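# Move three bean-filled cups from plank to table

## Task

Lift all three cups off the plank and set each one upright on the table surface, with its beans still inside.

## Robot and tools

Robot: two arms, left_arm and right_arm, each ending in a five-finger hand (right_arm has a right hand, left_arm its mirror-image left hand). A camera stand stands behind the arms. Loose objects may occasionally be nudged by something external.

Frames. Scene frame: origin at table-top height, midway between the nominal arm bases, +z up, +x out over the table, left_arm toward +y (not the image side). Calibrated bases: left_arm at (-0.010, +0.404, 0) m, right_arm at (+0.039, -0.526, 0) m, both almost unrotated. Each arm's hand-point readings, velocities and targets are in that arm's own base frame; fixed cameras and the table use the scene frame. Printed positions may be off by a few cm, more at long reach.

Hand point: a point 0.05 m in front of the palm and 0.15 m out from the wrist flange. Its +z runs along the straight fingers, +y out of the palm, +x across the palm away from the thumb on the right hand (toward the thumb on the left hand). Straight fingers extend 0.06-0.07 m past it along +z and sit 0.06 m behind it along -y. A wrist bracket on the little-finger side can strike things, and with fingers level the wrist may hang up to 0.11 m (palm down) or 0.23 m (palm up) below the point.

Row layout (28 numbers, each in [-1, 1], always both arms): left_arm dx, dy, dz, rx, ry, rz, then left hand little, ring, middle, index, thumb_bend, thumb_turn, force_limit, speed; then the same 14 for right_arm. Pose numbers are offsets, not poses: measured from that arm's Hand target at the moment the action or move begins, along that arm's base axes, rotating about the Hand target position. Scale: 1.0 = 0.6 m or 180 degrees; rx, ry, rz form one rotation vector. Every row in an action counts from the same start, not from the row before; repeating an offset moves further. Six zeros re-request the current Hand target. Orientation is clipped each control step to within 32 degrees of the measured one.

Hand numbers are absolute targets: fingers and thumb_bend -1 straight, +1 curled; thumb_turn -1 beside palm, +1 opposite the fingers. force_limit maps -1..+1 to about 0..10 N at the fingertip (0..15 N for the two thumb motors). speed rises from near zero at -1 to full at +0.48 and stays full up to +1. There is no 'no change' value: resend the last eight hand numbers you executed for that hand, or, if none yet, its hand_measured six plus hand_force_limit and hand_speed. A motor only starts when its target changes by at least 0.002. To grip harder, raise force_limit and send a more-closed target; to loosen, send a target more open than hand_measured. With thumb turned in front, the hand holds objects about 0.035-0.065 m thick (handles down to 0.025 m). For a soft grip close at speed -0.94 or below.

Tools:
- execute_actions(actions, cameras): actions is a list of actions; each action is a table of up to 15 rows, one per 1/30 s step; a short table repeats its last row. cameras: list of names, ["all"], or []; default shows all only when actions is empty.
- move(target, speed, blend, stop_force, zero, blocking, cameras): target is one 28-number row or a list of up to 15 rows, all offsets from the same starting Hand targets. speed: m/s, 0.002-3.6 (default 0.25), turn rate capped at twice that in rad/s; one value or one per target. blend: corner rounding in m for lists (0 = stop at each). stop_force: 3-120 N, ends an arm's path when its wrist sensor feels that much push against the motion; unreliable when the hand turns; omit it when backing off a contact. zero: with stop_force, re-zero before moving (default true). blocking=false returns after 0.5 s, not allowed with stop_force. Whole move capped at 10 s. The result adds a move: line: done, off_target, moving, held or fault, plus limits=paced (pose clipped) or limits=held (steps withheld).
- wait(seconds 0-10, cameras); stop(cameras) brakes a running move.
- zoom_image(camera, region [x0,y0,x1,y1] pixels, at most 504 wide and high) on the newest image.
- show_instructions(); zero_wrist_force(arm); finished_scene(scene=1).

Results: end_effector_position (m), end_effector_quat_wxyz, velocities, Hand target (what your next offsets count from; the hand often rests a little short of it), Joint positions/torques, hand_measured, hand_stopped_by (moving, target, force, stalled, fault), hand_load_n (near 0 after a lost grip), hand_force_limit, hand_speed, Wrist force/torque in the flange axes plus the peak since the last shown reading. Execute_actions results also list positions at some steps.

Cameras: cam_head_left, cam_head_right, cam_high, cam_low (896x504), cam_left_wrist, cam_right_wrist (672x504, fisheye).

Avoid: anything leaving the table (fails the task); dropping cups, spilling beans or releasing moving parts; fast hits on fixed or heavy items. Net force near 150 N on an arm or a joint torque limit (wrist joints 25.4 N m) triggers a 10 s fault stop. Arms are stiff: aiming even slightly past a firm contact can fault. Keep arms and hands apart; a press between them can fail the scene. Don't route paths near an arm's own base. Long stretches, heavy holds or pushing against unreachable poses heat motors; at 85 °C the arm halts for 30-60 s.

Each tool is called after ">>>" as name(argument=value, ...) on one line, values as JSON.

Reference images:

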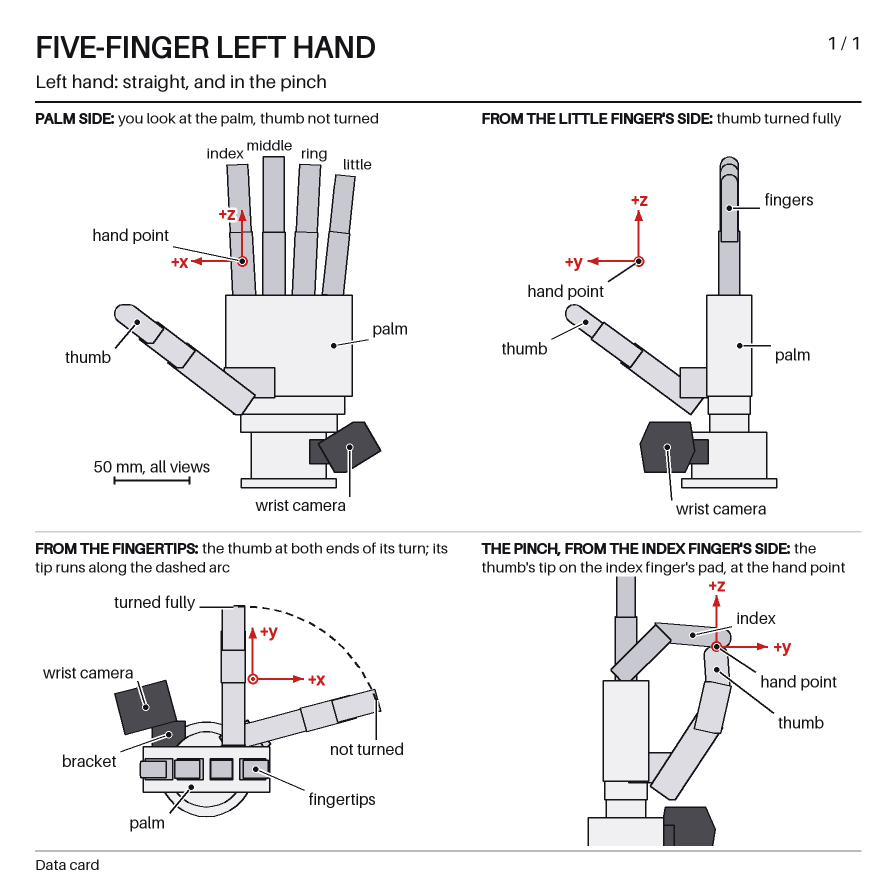

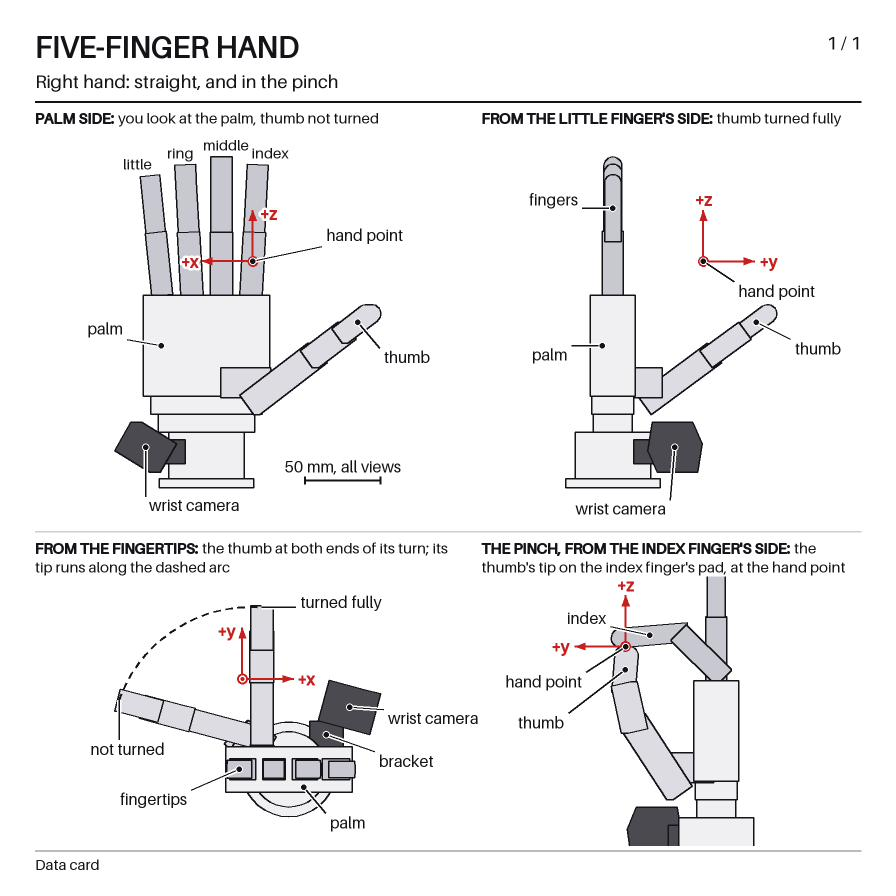

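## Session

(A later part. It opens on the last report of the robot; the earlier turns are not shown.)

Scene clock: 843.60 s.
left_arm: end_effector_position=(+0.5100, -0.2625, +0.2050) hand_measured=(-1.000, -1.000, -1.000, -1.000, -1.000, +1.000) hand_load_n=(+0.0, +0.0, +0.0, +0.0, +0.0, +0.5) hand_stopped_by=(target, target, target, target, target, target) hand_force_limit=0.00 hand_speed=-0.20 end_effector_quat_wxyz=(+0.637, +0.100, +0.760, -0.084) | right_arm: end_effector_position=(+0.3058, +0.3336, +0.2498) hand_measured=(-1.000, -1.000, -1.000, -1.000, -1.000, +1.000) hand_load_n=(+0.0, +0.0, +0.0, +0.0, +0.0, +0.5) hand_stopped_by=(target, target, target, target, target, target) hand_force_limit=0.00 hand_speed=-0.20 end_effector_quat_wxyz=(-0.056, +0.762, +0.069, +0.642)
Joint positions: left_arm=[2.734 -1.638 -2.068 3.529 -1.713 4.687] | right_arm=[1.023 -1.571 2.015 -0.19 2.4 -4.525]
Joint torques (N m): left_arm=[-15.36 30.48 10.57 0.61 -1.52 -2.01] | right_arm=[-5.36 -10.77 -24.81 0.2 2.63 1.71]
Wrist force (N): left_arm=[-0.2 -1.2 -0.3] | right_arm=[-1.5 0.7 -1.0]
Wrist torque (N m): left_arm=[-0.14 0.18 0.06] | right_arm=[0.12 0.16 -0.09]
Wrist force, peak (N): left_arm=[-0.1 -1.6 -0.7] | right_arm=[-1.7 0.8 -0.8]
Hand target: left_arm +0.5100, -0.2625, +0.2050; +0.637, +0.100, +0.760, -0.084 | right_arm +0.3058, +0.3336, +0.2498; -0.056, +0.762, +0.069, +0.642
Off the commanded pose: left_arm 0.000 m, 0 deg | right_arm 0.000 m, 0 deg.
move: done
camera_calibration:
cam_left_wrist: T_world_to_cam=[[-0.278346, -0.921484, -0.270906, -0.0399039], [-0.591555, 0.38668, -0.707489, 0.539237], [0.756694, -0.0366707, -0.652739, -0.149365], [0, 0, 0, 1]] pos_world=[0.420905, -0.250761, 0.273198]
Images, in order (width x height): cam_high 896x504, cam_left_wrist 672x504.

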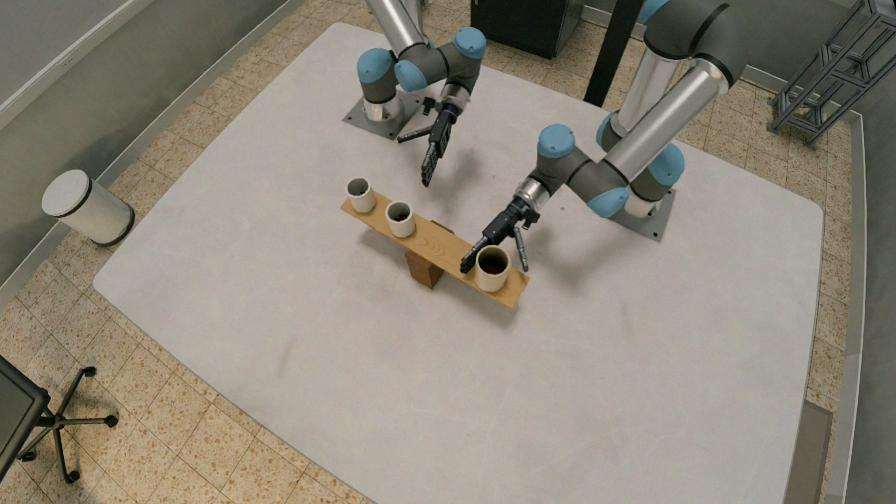

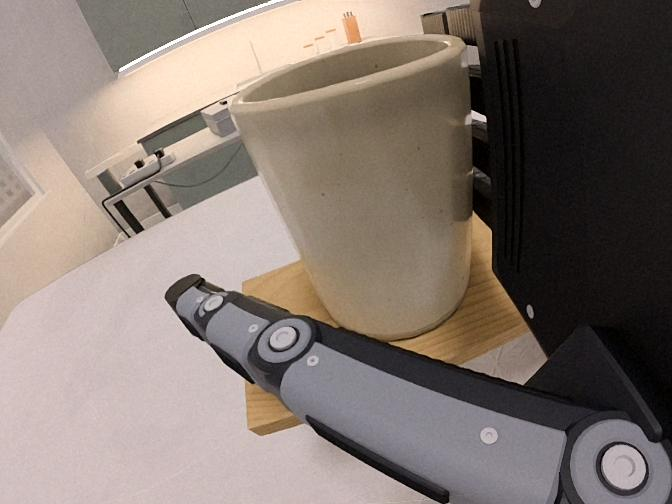

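>>> move(target=[0,0,0,0,0,0,-1,-1,-1,-1,0.3,1,-0.6,-0.94, 0,0,0,0,0,0,-1,-1,-1,-1,-1,1,0.0,-0.2], cameras=["cam_left_wrist","cam_high"])

Scene clock: 869.40 s.
left_arm: end_effector_position=(+0.5100, -0.2625, +0.2050) hand_measured=(-1.000, -1.000, -1.000, -1.000, -0.572, +1.000) hand_load_n=(+0.0, +0.0, +0.0, +0.0, +0.0, +0.5) hand_stopped_by=(target, target, target, target, moving, target) hand_force_limit=-0.60 hand_speed=-0.94 end_effector_quat_wxyz=(+0.637, +0.100, +0.760, -0.084) | right_arm: end_effector_position=(+0.3058, +0.3336, +0.2498) hand_measured=(-1.000, -1.000, -1.000, -1.000, -1.000, +1.000) hand_load_n=(+0.0, +0.0, +0.0, +0.0, +0.0, +0.0) hand_stopped_by=(target, target, target, target, target, target) hand_force_limit=0.00 hand_speed=-0.20 end_effector_quat_wxyz=(-0.056, +0.762, +0.069, +0.642)
Joint positions: left_arm=[2.734 -1.638 -2.068 3.529 -1.713 4.687] | right_arm=[1.023 -1.571 2.015 -0.19 2.4 -4.525]
Joint torques (N m): left_arm=[-16.32 30.81 9.96 2.5 -1.64 -2.46] | right_arm=[-3.27 -11.16 -24.81 0.34 2.61 1.7]
Wrist force (N): left_arm=[-0.4 -1.3 -0.2] | right_arm=[-1.5 0.8 -0.7]
Wrist torque (N m): left_arm=[-0.15 0.22 0.06] | right_arm=[0.12 0.15 -0.08]
Wrist force, peak (N): left_arm=[-0.6 -1.5 -0.5] | right_arm=[-1.8 0.9 -0.9]
Hand target: left_arm +0.5100, -0.2625, +0.2050; +0.637, +0.100, +0.760, -0.084 | right_arm +0.3058, +0.3336, +0.2498; -0.056, +0.762, +0.069, +0.642
Off the commanded pose: left_arm 0.000 m, 0 deg | right_arm 0.000 m, 0 deg.
move: moving (left_arm; no rest 5 s after the path's end)
camera_calibration:
cam_left_wrist: T_world_to_cam=[[-0.278291, -0.92152, -0.270841, -0.0399539], [-0.591581, 0.386596, -0.707514, 0.539234], [0.756694, -0.0366706, -0.65274, -0.149364], [0, 0, 0, 1]] pos_world=[0.420905, -0.250761, 0.273198]
Images, in order (width x height): cam_high 896x504, cam_left_wrist 672x504.

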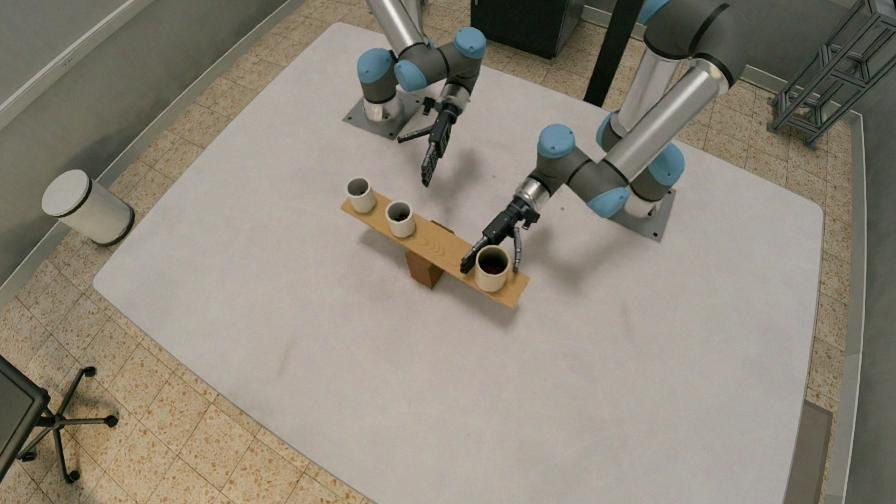

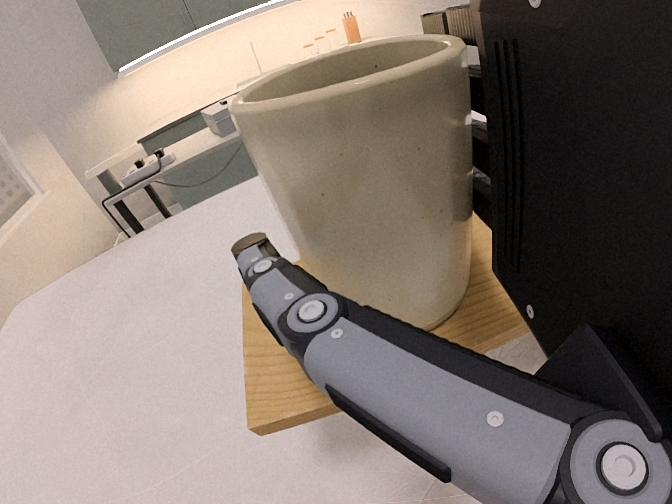

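>>> wait(seconds=0.5, cameras=["cam_left_wrist","cam_high"])

>>> zoom_image(camera="cam_high", region=[420, 180, 580, 320])

Scene clock: 874.57 s.
left_arm: end_effector_position=(+0.5100, -0.2625, +0.2050) hand_measured=(-1.000, -1.000, -1.000, -1.000, -0.384, +1.000) hand_load_n=(+0.0, +0.0, +0.0, +0.0, +3.0, +0.5) hand_stopped_by=(target, target, target, target, force, target) hand_force_limit=-0.60 hand_speed=-0.94 end_effector_quat_wxyz=(+0.637, +0.100, +0.760, -0.084) | right_arm: end_effector_position=(+0.3058, +0.3336, +0.2498) hand_measured=(-1.000, -1.000, -1.000, -1.000, -1.000, +1.000) hand_load_n=(+0.0, +0.0, +0.0, +0.0, +0.0, +0.0) hand_stopped_by=(target, target, target, target, target, target) hand_force_limit=0.00 hand_speed=-0.20 end_effector_quat_wxyz=(-0.056, +0.762, +0.069, +0.642)
Joint positions: left_arm=[2.734 -1.638 -2.068 3.529 -1.713 4.687] | right_arm=[1.023 -1.571 2.015 -0.19 2.4 -4.525]
Joint torques (N m): left_arm=[-16.04 30.65 10.14 2.59 1.08 -2.34] | right_arm=[-2.39 -11.04 -24.81 0.21 2.63 1.78]
Wrist force (N): left_arm=[-0.9 0.6 -0.6] | right_arm=[-1.3 0.7 -0.8]
Wrist torque (N m): left_arm=[-0.02 0.23 0.04] | right_arm=[0.12 0.13 -0.07]
Wrist force, peak (N): left_arm=[-0.4 -1.5 -0.1] | right_arm=[-1.6 0.9 -1.0]
Hand target: left_arm +0.5100, -0.2625, +0.2050; +0.637, +0.100, +0.760, -0.084 | right_arm +0.3058, +0.3336, +0.2498; -0.056, +0.762, +0.069, +0.642
Off the commanded pose: left_arm 0.000 m, 0 deg | right_arm 0.000 m, 0 deg.
wait: 0.50 s; at rest from the start
camera_calibration:
cam_left_wrist: T_world_to_cam=[[-0.278291, -0.92152, -0.270841, -0.0399539], [-0.591581, 0.386596, -0.707514, 0.539234], [0.756694, -0.0366706, -0.65274, -0.149364], [0, 0, 0, 1]] pos_world=[0.420905, -0.250761, 0.273198]
Images, in order (width x height): cam_high 896x504, cam_left_wrist 672x504.

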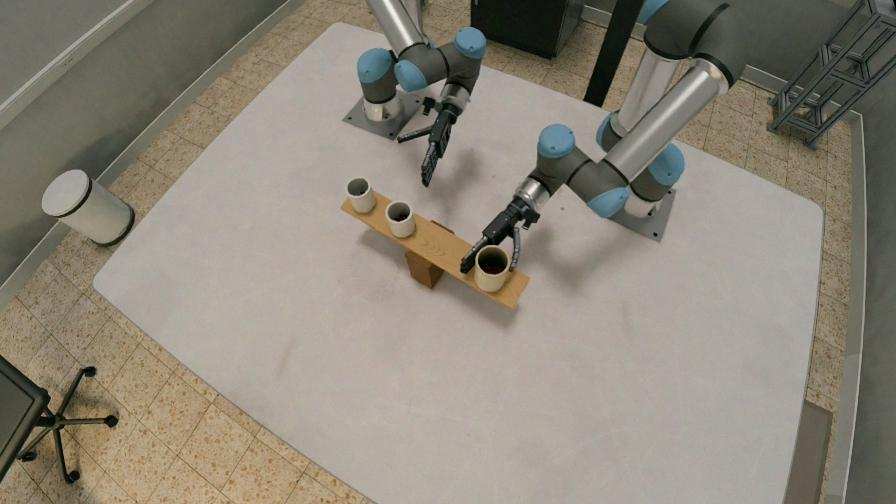

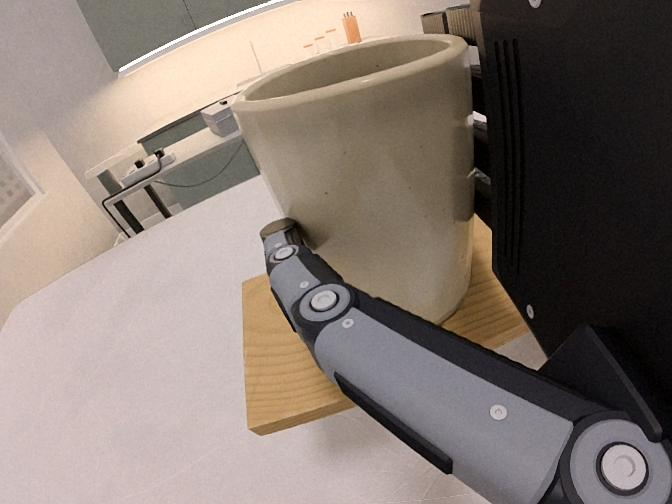

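Scaled by 3.150 from the camera's 896x504 image, which has a finer 1280x720 frame.

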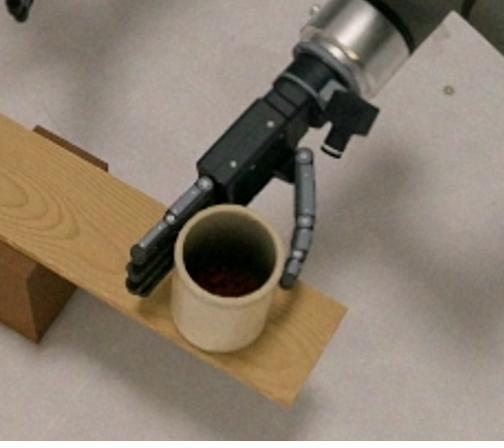

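>>> move(target=[0,0,0,0,0,0,-1,-1,0.3,0.3,0.3,1,-0.2,-0.94, 0,0,0,0,0,0,-1,-1,-1,-1,-1,1,0.0,-0.2], cameras=[])

>>> wait(seconds=0.5, cameras=["cam_left_wrist","cam_high"])

>>> zoom_image(camera="cam_high", region=[420, 180, 580, 320])

Scene clock: 882.77 s.
left_arm: end_effector_position=(+0.5100, -0.2625, +0.2049) hand_measured=(-1.000, -1.000, -0.878, -0.866, -0.388, +1.000) hand_load_n=(+0.0, +0.0, +2.5, +5.0, +21.5, +2.5) hand_stopped_by=(target, target, force, force, force, target) hand_force_limit=-0.20 hand_speed=-0.94 end_effector_quat_wxyz=(+0.637, +0.100, +0.760, -0.084) | right_arm: end_effector_position=(+0.3058, +0.3336, +0.2498) hand_measured=(-1.000, -1.000, -1.000, -1.000, -1.000, +1.000) hand_load_n=(+0.0, +0.5, +0.0, +0.0, +0.0, +0.0) hand_stopped_by=(target, target, target, target, target, target) hand_force_limit=0.00 hand_speed=-0.20 end_effector_quat_wxyz=(-0.056, +0.762, +0.069, +0.642)
Joint positions: left_arm=[2.734 -1.638 -2.068 3.529 -1.713 4.687] | right_arm=[1.023 -1.571 2.015 -0.19 2.4 -4.525]
Joint torques (N m): left_arm=[-13.88 28.56 11.61 2.43 -1.74 -2.4] | right_arm=[-1.71 -11.16 -24.83 0.19 2.57 1.72]
Wrist force (N): left_arm=[1.6 -1.3 0.2] | right_arm=[-1.3 0.7 -0.6]
Wrist torque (N m): left_arm=[-0.13 0.23 0.09] | right_arm=[0.10 0.12 -0.07]
Wrist force, peak (N): left_arm=[-0.5 -2.5 -0.1] | right_arm=[-1.7 0.9 -0.9]
Hand target: left_arm +0.5100, -0.2625, +0.2050; +0.637, +0.100, +0.760, -0.084 | right_arm +0.3058, +0.3336, +0.2498; -0.056, +0.762, +0.069, +0.642
Off the commanded pose: left_arm 0.000 m, 0 deg | right_arm 0.000 m, 0 deg.
move: done
No camera images: "cameras" was empty.

Scene clock: 883.27 s.
left_arm: end_effector_position=(+0.5100, -0.2625, +0.2049) hand_measured=(-1.000, -1.000, -0.878, -0.866, -0.388, +1.000) hand_load_n=(+0.0, +0.0, +2.0, +5.0, +21.5, +2.5) hand_stopped_by=(target, target, force, force, force, target) hand_force_limit=-0.20 hand_speed=-0.94 end_effector_quat_wxyz=(+0.637, +0.100, +0.760, -0.084) | right_arm: end_effector_position=(+0.3058, +0.3336, +0.2498) hand_measured=(-1.000, -1.000, -1.000, -1.000, -1.000, +1.000) hand_load_n=(+0.0, +0.0, +0.0, +0.0, +0.0, +0.5) hand_stopped_by=(target, target, target, target, target, target) hand_force_limit=0.00 hand_speed=-0.20 end_effector_quat_wxyz=(-0.056, +0.762, +0.069, +0.642)
Joint positions: left_arm=[2.734 -1.638 -2.068 3.529 -1.713 4.687] | right_arm=[1.023 -1.571 2.015 -0.19 2.4 -4.525]
Joint torques (N m): left_arm=[-13.69 28.28 13.87 2.49 -1.6 -2.39] | right_arm=[-0.71 -11.3 -25 0.28 2.64 1.68]
Wrist force (N): left_arm=[1.7 -1.3 -0.2] | right_arm=[-1.3 0.8 -0.7]
Wrist torque (N m): left_arm=[-0.10 0.20 0.10] | right_arm=[0.12 0.13 -0.07]
Wrist force, peak (N): left_arm=[1.9 -1.7 0.3] | right_arm=[-1.5 0.9 -0.9]
Hand target: left_arm +0.5100, -0.2625, +0.2050; +0.637, +0.100, +0.760, -0.084 | right_arm +0.3058, +0.3336, +0.2498; -0.056, +0.762, +0.069, +0.642
Off the commanded pose: left_arm 0.000 m, 0 deg | right_arm 0.000 m, 0 deg.
wait: 0.50 s; at rest by 0.17 s
camera_calibration:
cam_left_wrist: T_world_to_cam=[[-0.278291, -0.92152, -0.270841, -0.0399539], [-0.591581, 0.386596, -0.707514, 0.539234], [0.756694, -0.0366706, -0.65274, -0.149364], [0, 0, 0, 1]] pos_world=[0.420905, -0.250761, 0.273198]
Images, in order (width x height): cam_high 896x504, cam_left_wrist 672x504.

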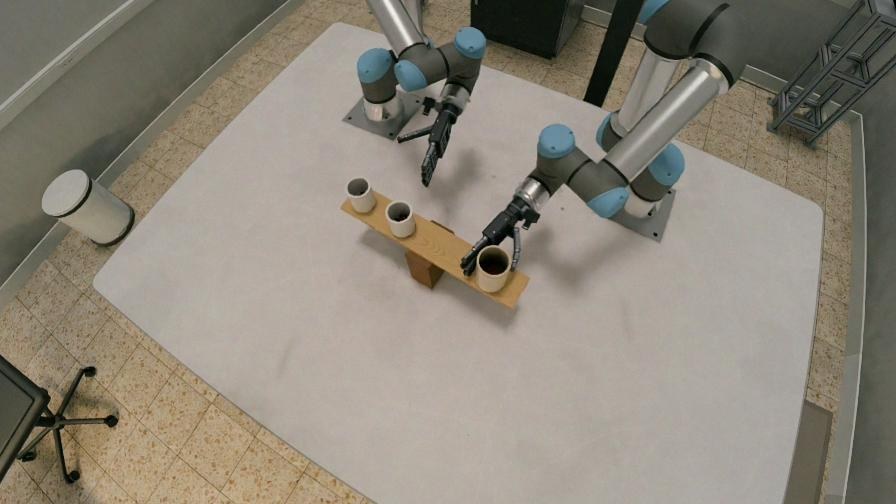

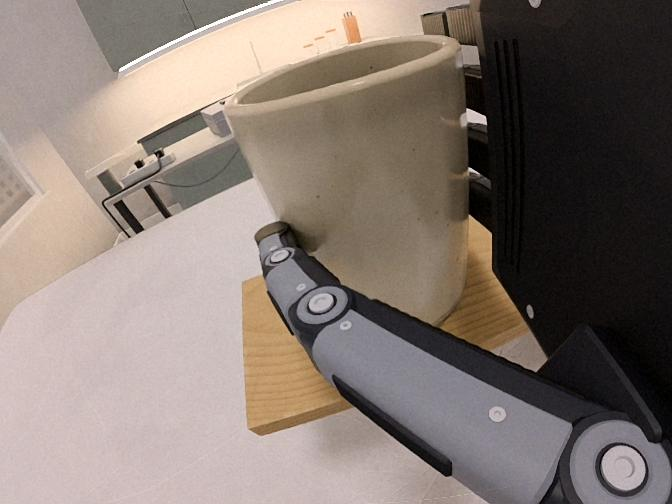

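Scaled by 3.150 from the camera's 896x504 image, which has a finer 1280x720 frame.

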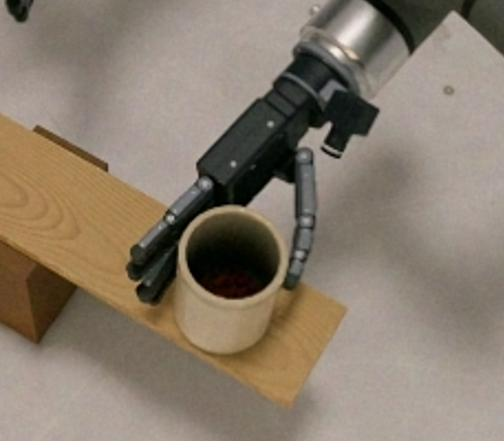

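>>> move(target=[0,0,0,0,0,0,-1,-1,0.3,0.3,-0.390,1,-0.2,-0.94, 0,0,0,0,0,0,-1,-1,-1,-1,-1,1,0.0,-0.2], cameras=[])

Scene clock: 895.90 s.
left_arm: end_effector_position=(+0.5100, -0.2625, +0.2050) hand_measured=(-1.000, -1.000, -0.878, -0.866, -0.394, +1.000) hand_load_n=(+0.0, +0.0, +2.0, +4.5, +19.0, +2.0) hand_stopped_by=(target, target, force, force, force, target) hand_force_limit=-0.20 hand_speed=-0.94 end_effector_quat_wxyz=(+0.637, +0.100, +0.760, -0.084) | right_arm: end_effector_position=(+0.3058, +0.3336, +0.2498) hand_measured=(-1.000, -1.000, -1.000, -1.000, -1.000, +1.000) hand_load_n=(+0.0, +0.5, +0.0, +0.0, +0.0, +0.0) hand_stopped_by=(target, target, target, target, target, target) hand_force_limit=0.00 hand_speed=-0.20 end_effector_quat_wxyz=(-0.056, +0.762, +0.069, +0.642)
Joint positions: left_arm=[2.734 -1.638 -2.068 3.529 -1.713 4.687] | right_arm=[1.023 -1.571 2.015 -0.19 2.4 -4.525]
Joint torques (N m): left_arm=[4.26 24.23 31.16 2.39 0.68 -2.19] | right_arm=[1.97 -11.08 -24.74 0.3 2.67 1.74]
Wrist force (N): left_arm=[1.6 -1.7 0.0] | right_arm=[-1.5 0.6 -0.5]
Wrist torque (N m): left_arm=[-0.14 0.23 0.10] | right_arm=[0.07 0.15 -0.09]
Wrist force, peak (N): left_arm=[2.2 -1.9 0.0] | right_arm=[-1.5 0.9 -1.1]
Hand target: left_arm +0.5100, -0.2625, +0.2050; +0.637, +0.100, +0.760, -0.084 | right_arm +0.3058, +0.3336, +0.2498; -0.056, +0.762, +0.069, +0.642
Off the commanded pose: left_arm 0.000 m, 0 deg | right_arm 0.000 m, 0 deg.
move: done
No camera images: "cameras" was empty.

>>> move(target=[0,0,0,0,0,0,-1,-1,0.3,0.3,-0.412,1,-0.2,-0.94, 0,0,0,0,0,0,-1,-1,-1,-1,-1,1,0.0,-0.2], cameras=[])

Scene clock: 901.00 s.
left_arm: end_effector_position=(+0.5100, -0.2625, +0.2050) hand_measured=(-1.000, -1.000, -0.878, -0.866, -0.414, +1.000) hand_load_n=(+0.0, +0.0, +1.0, +3.0, +9.5, +1.5) hand_stopped_by=(target, target, force, force, force, target) hand_force_limit=-0.20 hand_speed=-0.94 end_effector_quat_wxyz=(+0.637, +0.100, +0.760, -0.084) | right_arm: end_effector_position=(+0.3058, +0.3336, +0.2498) hand_measured=(-1.000, -1.000, -1.000, -1.000, -1.000, +1.000) hand_load_n=(+0.0, +0.0, +0.0, +0.0, +0.0, +0.0) hand_stopped_by=(target, target, target, target, target, target) hand_force_limit=0.00 hand_speed=-0.20 end_effector_quat_wxyz=(-0.056, +0.762, +0.069, +0.642)
Joint positions: left_arm=[2.734 -1.638 -2.068 3.529 -1.713 4.687] | right_arm=[1.023 -1.571 2.015 -0.19 2.4 -4.525]
Joint torques (N m): left_arm=[7.31 23.8 31.16 2.61 0.67 -2] | right_arm=[2.97 -11.01 -24.99 0.23 2.63 1.68]
Wrist force (N): left_arm=[2.2 -1.5 0.1] | right_arm=[-1.5 1.0 -0.8]
Wrist torque (N m): left_arm=[-0.13 0.17 0.13] | right_arm=[0.15 0.16 -0.08]
Wrist force, peak (N): left_arm=[2.3 -1.8 0.1] | right_arm=[-1.6 1.0 -0.9]
Hand target: left_arm +0.5100, -0.2625, +0.2050; +0.637, +0.100, +0.760, -0.084 | right_arm +0.3058, +0.3336, +0.2498; -0.056, +0.762, +0.069, +0.642
Off the commanded pose: left_arm 0.000 m, 0 deg | right_arm 0.000 m, 0 deg.
move: done
No camera images: "cameras" was empty.

>>> move(target=[0,0,0,0,0,0,-1,-1,0.3,0.3,-0.412,1,-0.2,-0.94, 0.1285,0.0482,-0.0763,0,0,0,-1,-1,-1,-1,-1,1,0.0,-0.2], speed=0.15, cameras=["cam_right_wrist","cam_high"])

>>> zoom_image(camera="cam_right_wrist", region=[190, 90, 520, 330])

>>> zoom_image(camera="cam_high", region=[330, 150, 540, 320])

Scene clock: 918.23 s.
left_arm: end_effector_position=(+0.5100, -0.2625, +0.2050) hand_measured=(-1.000, -1.000, -0.878, -0.866, -0.414, +1.000) hand_load_n=(+0.0, +0.0, +0.5, +3.0, +10.0, +1.5) hand_stopped_by=(target, target, force, force, force, target) hand_force_limit=-0.20 hand_speed=-0.94 end_effector_quat_wxyz=(+0.637, +0.100, +0.760, -0.084) | right_arm: end_effector_position=(+0.3829, +0.3625, +0.2040) hand_measured=(-1.000, -1.000, -1.000, -1.000, -1.000, +1.000) hand_load_n=(+0.0, +0.0, +0.0, +0.0, +0.0, +0.5) hand_stopped_by=(target, target, target, target, target, target) hand_force_limit=0.00 hand_speed=-0.20 end_effector_quat_wxyz=(-0.056, +0.762, +0.069, +0.642)
Joint positions: left_arm=[2.734 -1.638 -2.068 3.529 -1.713 4.687] | right_arm=[0.892 -1.407 1.966 -0.334 2.273 -4.568]
Joint torques (N m): left_arm=[7.46 22.62 30.94 2.34 0.72 -2.02] | right_arm=[-0.31 -22.35 -12.06 -0.46 2.22 2.16]
Wrist force (N): left_arm=[2.0 -1.9 0.2] | right_arm=[-1.7 0.8 -0.7]
Wrist torque (N m): left_arm=[-0.19 0.19 0.13] | right_arm=[0.13 0.19 -0.01]
Wrist force, peak (N): left_arm=[2.2 -1.9 0.7] | right_arm=[-1.0 1.1 -2.0]
Hand target: left_arm +0.5100, -0.2625, +0.2050; +0.637, +0.100, +0.760, -0.084 | right_arm +0.3829, +0.3625, +0.2040; -0.056, +0.762, +0.069, +0.642
Off the commanded pose: left_arm 0.000 m, 0 deg | right_arm 0.000 m, 0 deg.
move: done
camera_calibration:
cam_right_wrist: T_world_to_cam=[[0.25734, -0.936575, 0.237913, 0.196153], [-0.602413, -0.347996, -0.71833, 0.505265], [0.755563, 0.0415334, -0.653759, -0.0473275], [0, 0, 0, 1]] pos_world=[0.289659, 0.361508, 0.285339]
Images, in order (width x height): cam_high 896x504, cam_right_wrist 672x504.

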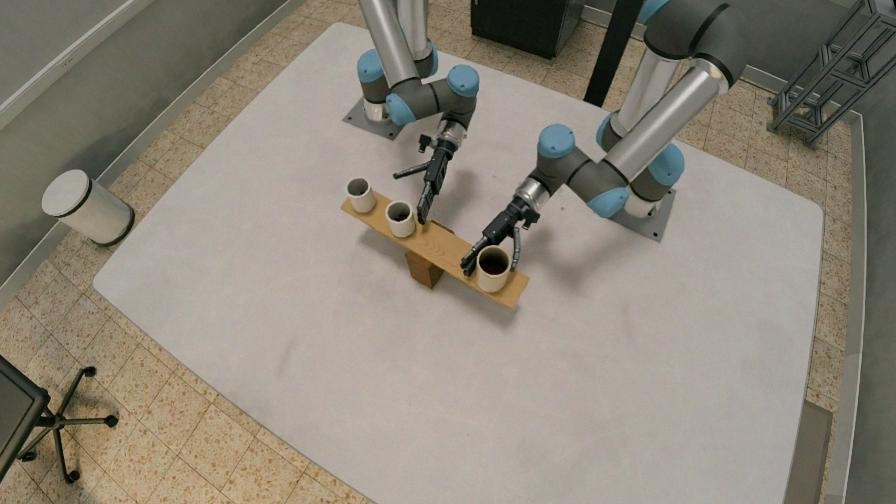

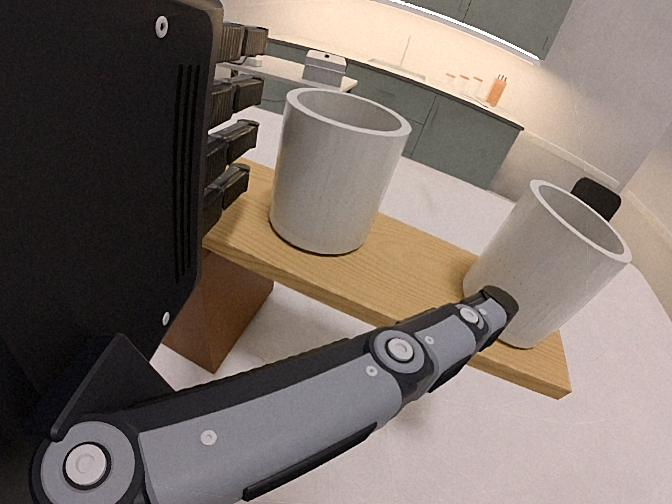

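Scaled by 1.527 from the camera's 672x504 image, which has a finer 960x720 frame.

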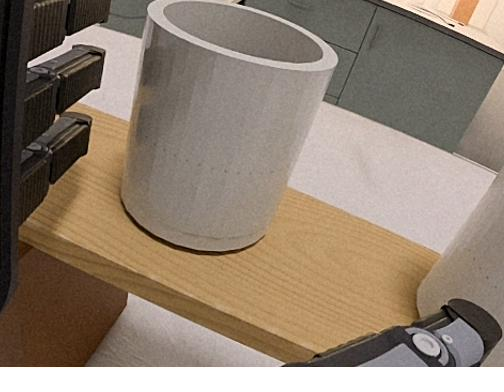

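Scaled by 2.400 from the camera's 896x504 image, which has a finer 1280x720 frame.

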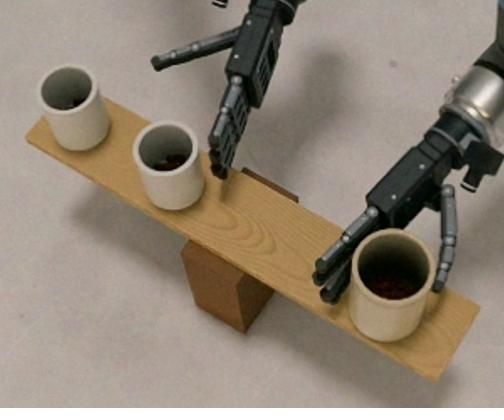

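>>> move(target=[[0,0,0,0,0,0,-1,-1,0.3,0.3,-0.412,1,-0.2,-0.94, 0.11,0.0194,-0.015,0,0,0,-1,-1,-1,-1,-1,1,0.0,-0.2],[0,0,0,0,0,0,-1,-1,0.3,0.3,-0.412,1,-0.2,-0.94, 0.1117,0.0095,-0.015,0,0,0,-1,-1,-1,-1,-1,1,0.0,-0.2]], speed=0.05, stop_force=5, cameras=["cam_right_wrist","cam_high"])

>>> zoom_image(camera="cam_high", region=[330, 150, 540, 320])

Scene clock: 950.53 s.
left_arm: end_effector_position=(+0.5100, -0.2625, +0.2050) hand_measured=(-1.000, -1.000, -0.878, -0.866, -0.414, +1.000) hand_load_n=(+0.0, +0.0, +1.0, +3.0, +10.0, +1.5) hand_stopped_by=(target, target, force, force, force, target) hand_force_limit=-0.20 hand_speed=-0.94 end_effector_quat_wxyz=(+0.637, +0.100, +0.760, -0.084) | right_arm: end_effector_position=(+0.4499, +0.3682, +0.1950) hand_measured=(-1.000, -1.000, -1.000, -1.000, -1.000, +1.000) hand_load_n=(+0.0, +0.0, -0.5, +0.0, +0.0, +0.0) hand_stopped_by=(target, target, target, target, target, target) hand_force_limit=0.00 hand_speed=-0.20 end_effector_quat_wxyz=(-0.056, +0.762, +0.069, +0.642)
Joint positions: left_arm=[2.734 -1.638 -2.068 3.529 -1.713 4.687] | right_arm=[0.776 -1.327 1.891 -0.358 2.16 -4.599]
Joint torques (N m): left_arm=[8.08 19.64 30.56 2.32 0.61 -2.06] | right_arm=[6.57 -19.24 -25.39 0.54 2.63 2.03]
Wrist force (N): left_arm=[1.9 -1.7 0.2] | right_arm=[-1.7 1.0 -0.9]
Wrist torque (N m): left_arm=[-0.15 0.20 0.13] | right_arm=[0.16 0.17 0.03]
Wrist force, peak (N): left_arm=[2.2 -2.0 0.3] | right_arm=[-1.8 1.6 -0.6]
Hand target: left_arm +0.5100, -0.2625, +0.2050; +0.637, +0.100, +0.760, -0.084 | right_arm +0.4499, +0.3682, +0.1950; -0.056, +0.762, +0.069, +0.642
Off the commanded pose: left_arm 0.000 m, 0 deg | right_arm 0.000 m, 0 deg.
move: done
camera_calibration:
cam_right_wrist: T_world_to_cam=[[0.257344, -0.936583, 0.237877, 0.1864], [-0.602465, -0.347974, -0.718296, 0.541136], [0.75552, 0.0415363, -0.653808, -0.104184], [0, 0, 0, 1]] pos_world=[0.356759, 0.367208, 0.276239]
Images, in order (width x height): cam_high 896x504, cam_right_wrist 672x504.

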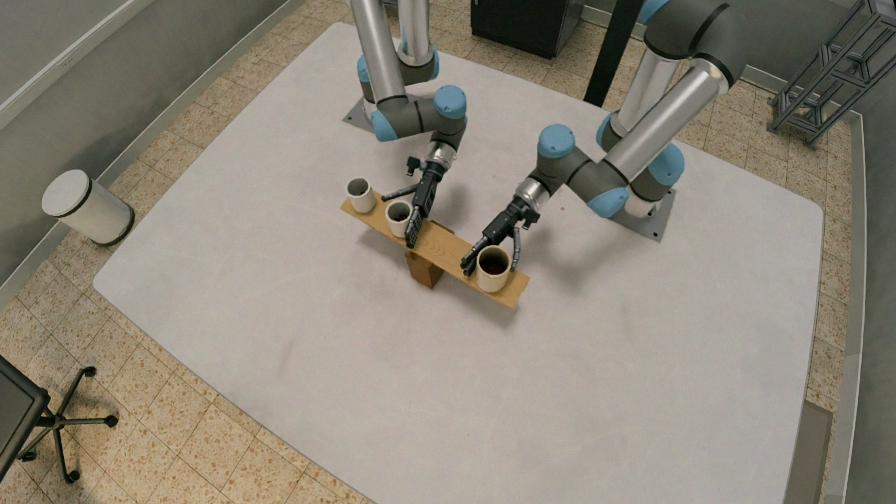

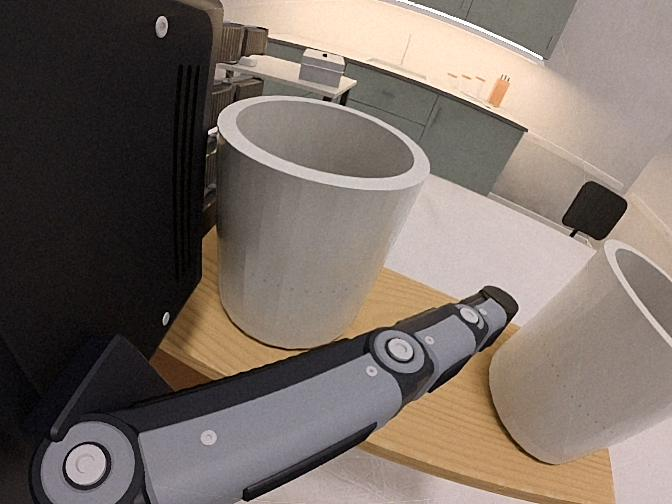

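Scaled by 2.400 from the camera's 896x504 image, which has a finer 1280x720 frame.

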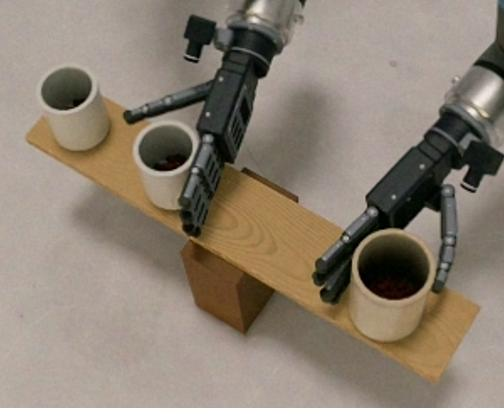

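>>> move(target=[0,0,0,0,0,0,-1,-1,0.3,0.3,-0.412,1,-0.2,-0.94, 0,0,0,0,0,0,-1,-1,-1,-1,0.3,1,-0.6,-0.93], cameras=[])

>>> wait(seconds=1, cameras=["cam_right_wrist"])

Scene clock: 961.43 s.
left_arm: end_effector_position=(+0.5100, -0.2625, +0.2050) hand_measured=(-1.000, -1.000, -0.878, -0.866, -0.414, +1.000) hand_load_n=(+0.0, +0.0, +0.5, +3.0, +10.0, +1.5) hand_stopped_by=(target, target, force, force, force, target) hand_force_limit=-0.20 hand_speed=-0.94 end_effector_quat_wxyz=(+0.637, +0.100, +0.760, -0.084) | right_arm: end_effector_position=(+0.4499, +0.3682, +0.1950) hand_measured=(-1.000, -1.000, -1.000, -1.000, -0.502, +1.000) hand_load_n=(+0.0, +0.0, +0.0, +0.0, +0.0, +0.0) hand_stopped_by=(target, target, target, target, moving, target) hand_force_limit=-0.60 hand_speed=-0.93 end_effector_quat_wxyz=(-0.056, +0.762, +0.069, +0.642)
Joint positions: left_arm=[2.734 -1.638 -2.068 3.529 -1.713 4.687] | right_arm=[0.776 -1.327 1.891 -0.358 2.16 -4.599]
Joint torques (N m): left_arm=[7.18 17.45 30.19 2.28 0.62 -1.9] | right_arm=[6.88 -19.28 -25.12 0.37 2.19 1.91]
Wrist force (N): left_arm=[1.9 -1.7 0.1] | right_arm=[-1.8 1.0 -1.0]
Wrist torque (N m): left_arm=[-0.14 0.19 0.12] | right_arm=[0.17 0.20 0.02]
Wrist force, peak (N): left_arm=[2.2 -2.0 -0.1] | right_arm=[-1.8 1.1 -1.0]
Hand target: left_arm +0.5100, -0.2625, +0.2050; +0.637, +0.100, +0.760, -0.084 | right_arm +0.4499, +0.3682, +0.1950; -0.056, +0.762, +0.069, +0.642
Off the commanded pose: left_arm 0.000 m, 0 deg | right_arm 0.000 m, 0 deg.
move: moving (right_arm; no rest 5 s after the path's end)
No camera images: "cameras" was empty.

Scene clock: 962.43 s.
left_arm: end_effector_position=(+0.5100, -0.2625, +0.2050) hand_measured=(-1.000, -1.000, -0.878, -0.866, -0.414, +1.000) hand_load_n=(+0.0, +0.0, +0.5, +3.0, +9.5, +1.5) hand_stopped_by=(target, target, force, force, force, target) hand_force_limit=-0.20 hand_speed=-0.94 end_effector_quat_wxyz=(+0.637, +0.100, +0.760, -0.084) | right_arm: end_effector_position=(+0.4499, +0.3682, +0.1950) hand_measured=(-1.000, -1.000, -1.000, -1.000, -0.402, +1.000) hand_load_n=(+0.0, +0.0, +0.0, +0.0, +1.5, +0.0) hand_stopped_by=(target, target, target, target, moving, target) hand_force_limit=-0.60 hand_speed=-0.93 end_effector_quat_wxyz=(-0.056, +0.762, +0.069, +0.642)
Joint positions: left_arm=[2.734 -1.638 -2.068 3.529 -1.713 4.687] | right_arm=[0.776 -1.327 1.891 -0.358 2.16 -4.599]
Joint torques (N m): left_arm=[7.66 17.78 30.61 2.48 0.76 -1.98] | right_arm=[6.32 -19.74 -25.38 0.3 2.19 1.97]
Wrist force (N): left_arm=[1.7 -1.5 0.3] | right_arm=[-1.1 2.0 -1.3]
Wrist torque (N m): left_arm=[-0.13 0.25 0.10] | right_arm=[0.17 0.17 0.04]
Wrist force, peak (N): left_arm=[2.2 -1.8 0.4] | right_arm=[-1.6 1.9 -1.3]
Hand target: left_arm +0.5100, -0.2625, +0.2050; +0.637, +0.100, +0.760, -0.084 | right_arm +0.4499, +0.3682, +0.1950; -0.056, +0.762, +0.069, +0.642
Off the commanded pose: left_arm 0.000 m, 0 deg | right_arm 0.000 m, 0 deg.
wait: 1.00 s; no rest
camera_calibration:
cam_right_wrist: T_world_to_cam=[[0.257344, -0.936583, 0.237877, 0.1864], [-0.602465, -0.347974, -0.718296, 0.541136], [0.75552, 0.0415363, -0.653808, -0.104184], [0, 0, 0, 1]] pos_world=[0.356759, 0.367208, 0.276239]
Images, in order (width x height): cam_right_wrist 672x504.

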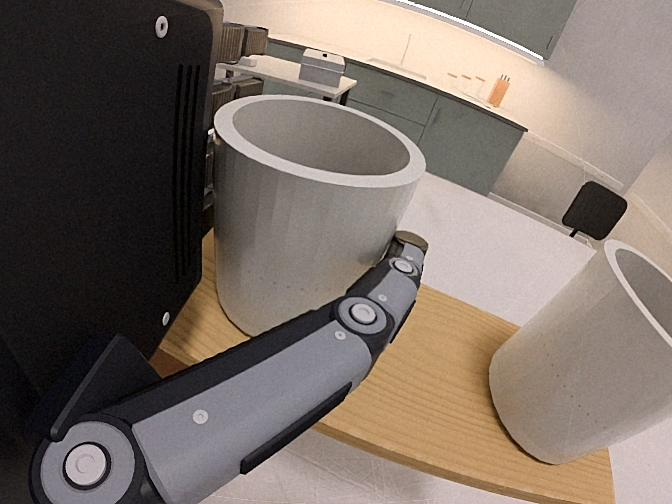

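>>> wait(seconds=0.3, cameras=[])

>>> move(target=[0,0,0,0,0,0,-1,-1,0.3,0.3,-0.412,1,-0.2,-0.94, 0,0,0,0,0,0,-1,-1,0.3,0.3,0.3,1,-0.6,-0.94], cameras=["cam_right_wrist","cam_high"])

>>> zoom_image(camera="cam_high", region=[330, 150, 540, 320])

Scene clock: 969.93 s.
left_arm: end_effector_position=(+0.5100, -0.2625, +0.2050) hand_measured=(-1.000, -1.000, -0.878, -0.866, -0.414, +1.000) hand_load_n=(+0.0, +0.0, +0.5, +2.5, +10.0, +1.5) hand_stopped_by=(target, target, force, force, force, target) hand_force_limit=-0.20 hand_speed=-0.94 end_effector_quat_wxyz=(+0.637, +0.100, +0.760, -0.084) | right_arm: end_effector_position=(+0.4499, +0.3682, +0.1950) hand_measured=(-1.000, -1.000, -1.000, -1.000, -0.330, +1.000) hand_load_n=(+0.0, +0.0, +0.0, +0.0, +3.0, +0.0) hand_stopped_by=(target, target, target, target, force, target) hand_force_limit=-0.60 hand_speed=-0.93 end_effector_quat_wxyz=(-0.056, +0.762, +0.069, +0.642)
Joint positions: left_arm=[2.734 -1.638 -2.068 3.529 -1.713 4.687] | right_arm=[0.776 -1.327 1.891 -0.358 2.16 -4.599]
Joint torques (N m): left_arm=[7.7 15.89 31.07 2.54 0.51 -1.93] | right_arm=[5.96 -19.26 -24.34 0.17 1.79 1.91]
Wrist force (N): left_arm=[1.8 -1.6 0.3] | right_arm=[-0.8 1.9 -1.2]
Wrist torque (N m): left_arm=[-0.15 0.23 0.11] | right_arm=[0.17 0.18 0.08]
Wrist force, peak (N): left_arm=[2.2 -1.9 0.4] | right_arm=[-1.2 2.3 -1.5]
Hand target: left_arm +0.5100, -0.2625, +0.2050; +0.637, +0.100, +0.760, -0.084 | right_arm +0.4499, +0.3682, +0.1950; -0.056, +0.762, +0.069, +0.642
Off the commanded pose: left_arm 0.000 m, 0 deg | right_arm 0.000 m, 0 deg.
wait: 0.30 s; at rest from the start
No camera images: "cameras" was empty.

Scene clock: 970.80 s.
left_arm: end_effector_position=(+0.5100, -0.2625, +0.2050) hand_measured=(-1.000, -1.000, -0.878, -0.866, -0.414, +1.000) hand_load_n=(+0.0, +0.0, +1.0, +3.0, +10.0, +1.5) hand_stopped_by=(target, target, force, force, force, target) hand_force_limit=-0.20 hand_speed=-0.94 end_effector_quat_wxyz=(+0.637, +0.100, +0.760, -0.084) | right_arm: end_effector_position=(+0.4499, +0.3682, +0.1950) hand_measured=(-1.000, -1.000, -0.900, -0.928, -0.332, +1.000) hand_load_n=(+0.0, +0.0, +2.5, +0.5, +10.5, +1.0) hand_stopped_by=(target, target, force, force, force, target) hand_force_limit=-0.60 hand_speed=-0.94 end_effector_quat_wxyz=(-0.056, +0.762, +0.069, +0.642)
Joint positions: left_arm=[2.734 -1.638 -2.068 3.529 -1.713 4.687] | right_arm=[0.776 -1.327 1.891 -0.358 2.16 -4.599]
Joint torques (N m): left_arm=[8.05 14.2 30.51 2.51 0.62 -1.93] | right_arm=[5.97 -21.14 -24.69 0.13 1.77 1.98]
Wrist force (N): left_arm=[1.6 -2.1 -0.1] | right_arm=[-1.5 0.1 -0.7]
Wrist torque (N m): left_arm=[-0.19 0.21 0.11] | right_arm=[0.12 0.14 0.01]
Wrist force, peak (N): left_arm=[2.2 -1.7 0.2] | right_arm=[-3.2 0.8 -0.8]
Hand target: left_arm +0.5100, -0.2625, +0.2050; +0.637, +0.100, +0.760, -0.084 | right_arm +0.4499, +0.3682, +0.1950; -0.056, +0.762, +0.069, +0.642
Off the commanded pose: left_arm 0.000 m, 0 deg | right_arm 0.000 m, 0 deg.
move: done
camera_calibration:
cam_right_wrist: T_world_to_cam=[[0.257358, -0.936575, 0.237895, 0.186387], [-0.602459, -0.347997, -0.71829, 0.54114], [0.75552, 0.0415363, -0.653808, -0.104184], [0, 0, 0, 1]] pos_world=[0.356759, 0.367208, 0.276239]
Images, in order (width x height): cam_high 896x504, cam_right_wrist 672x504.

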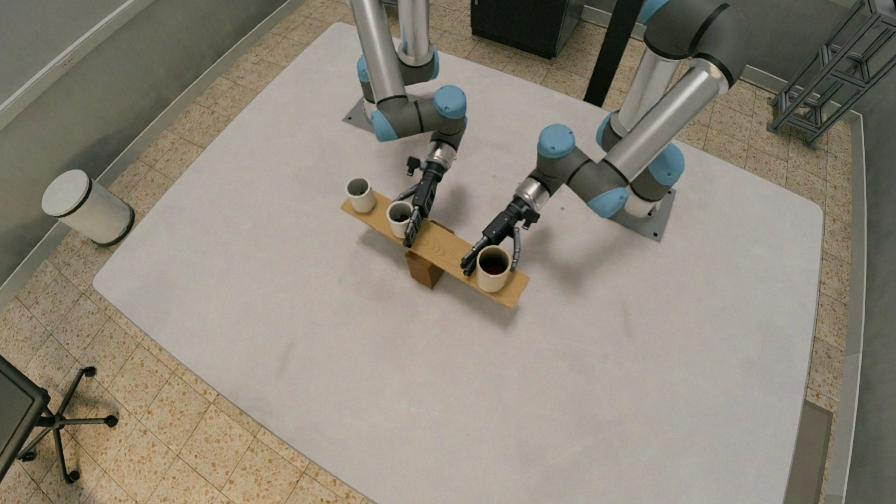

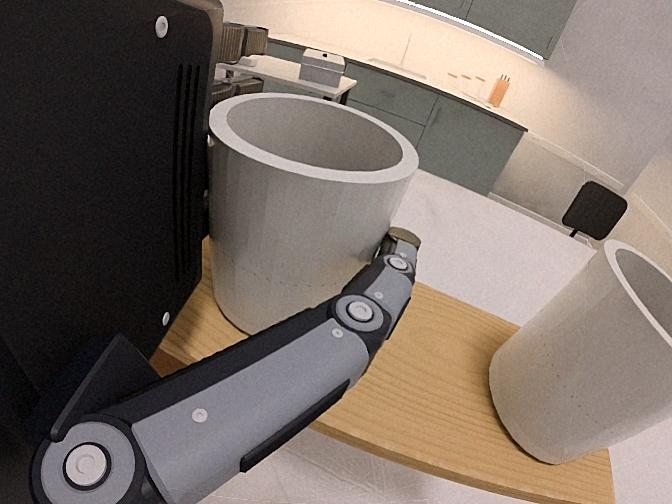

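Scaled by 2.400 from the camera's 896x504 image, which has a finer 1280x720 frame.

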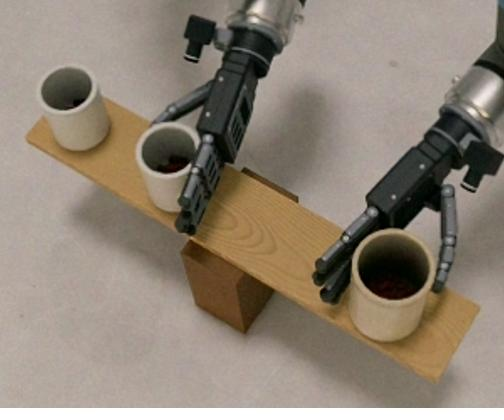

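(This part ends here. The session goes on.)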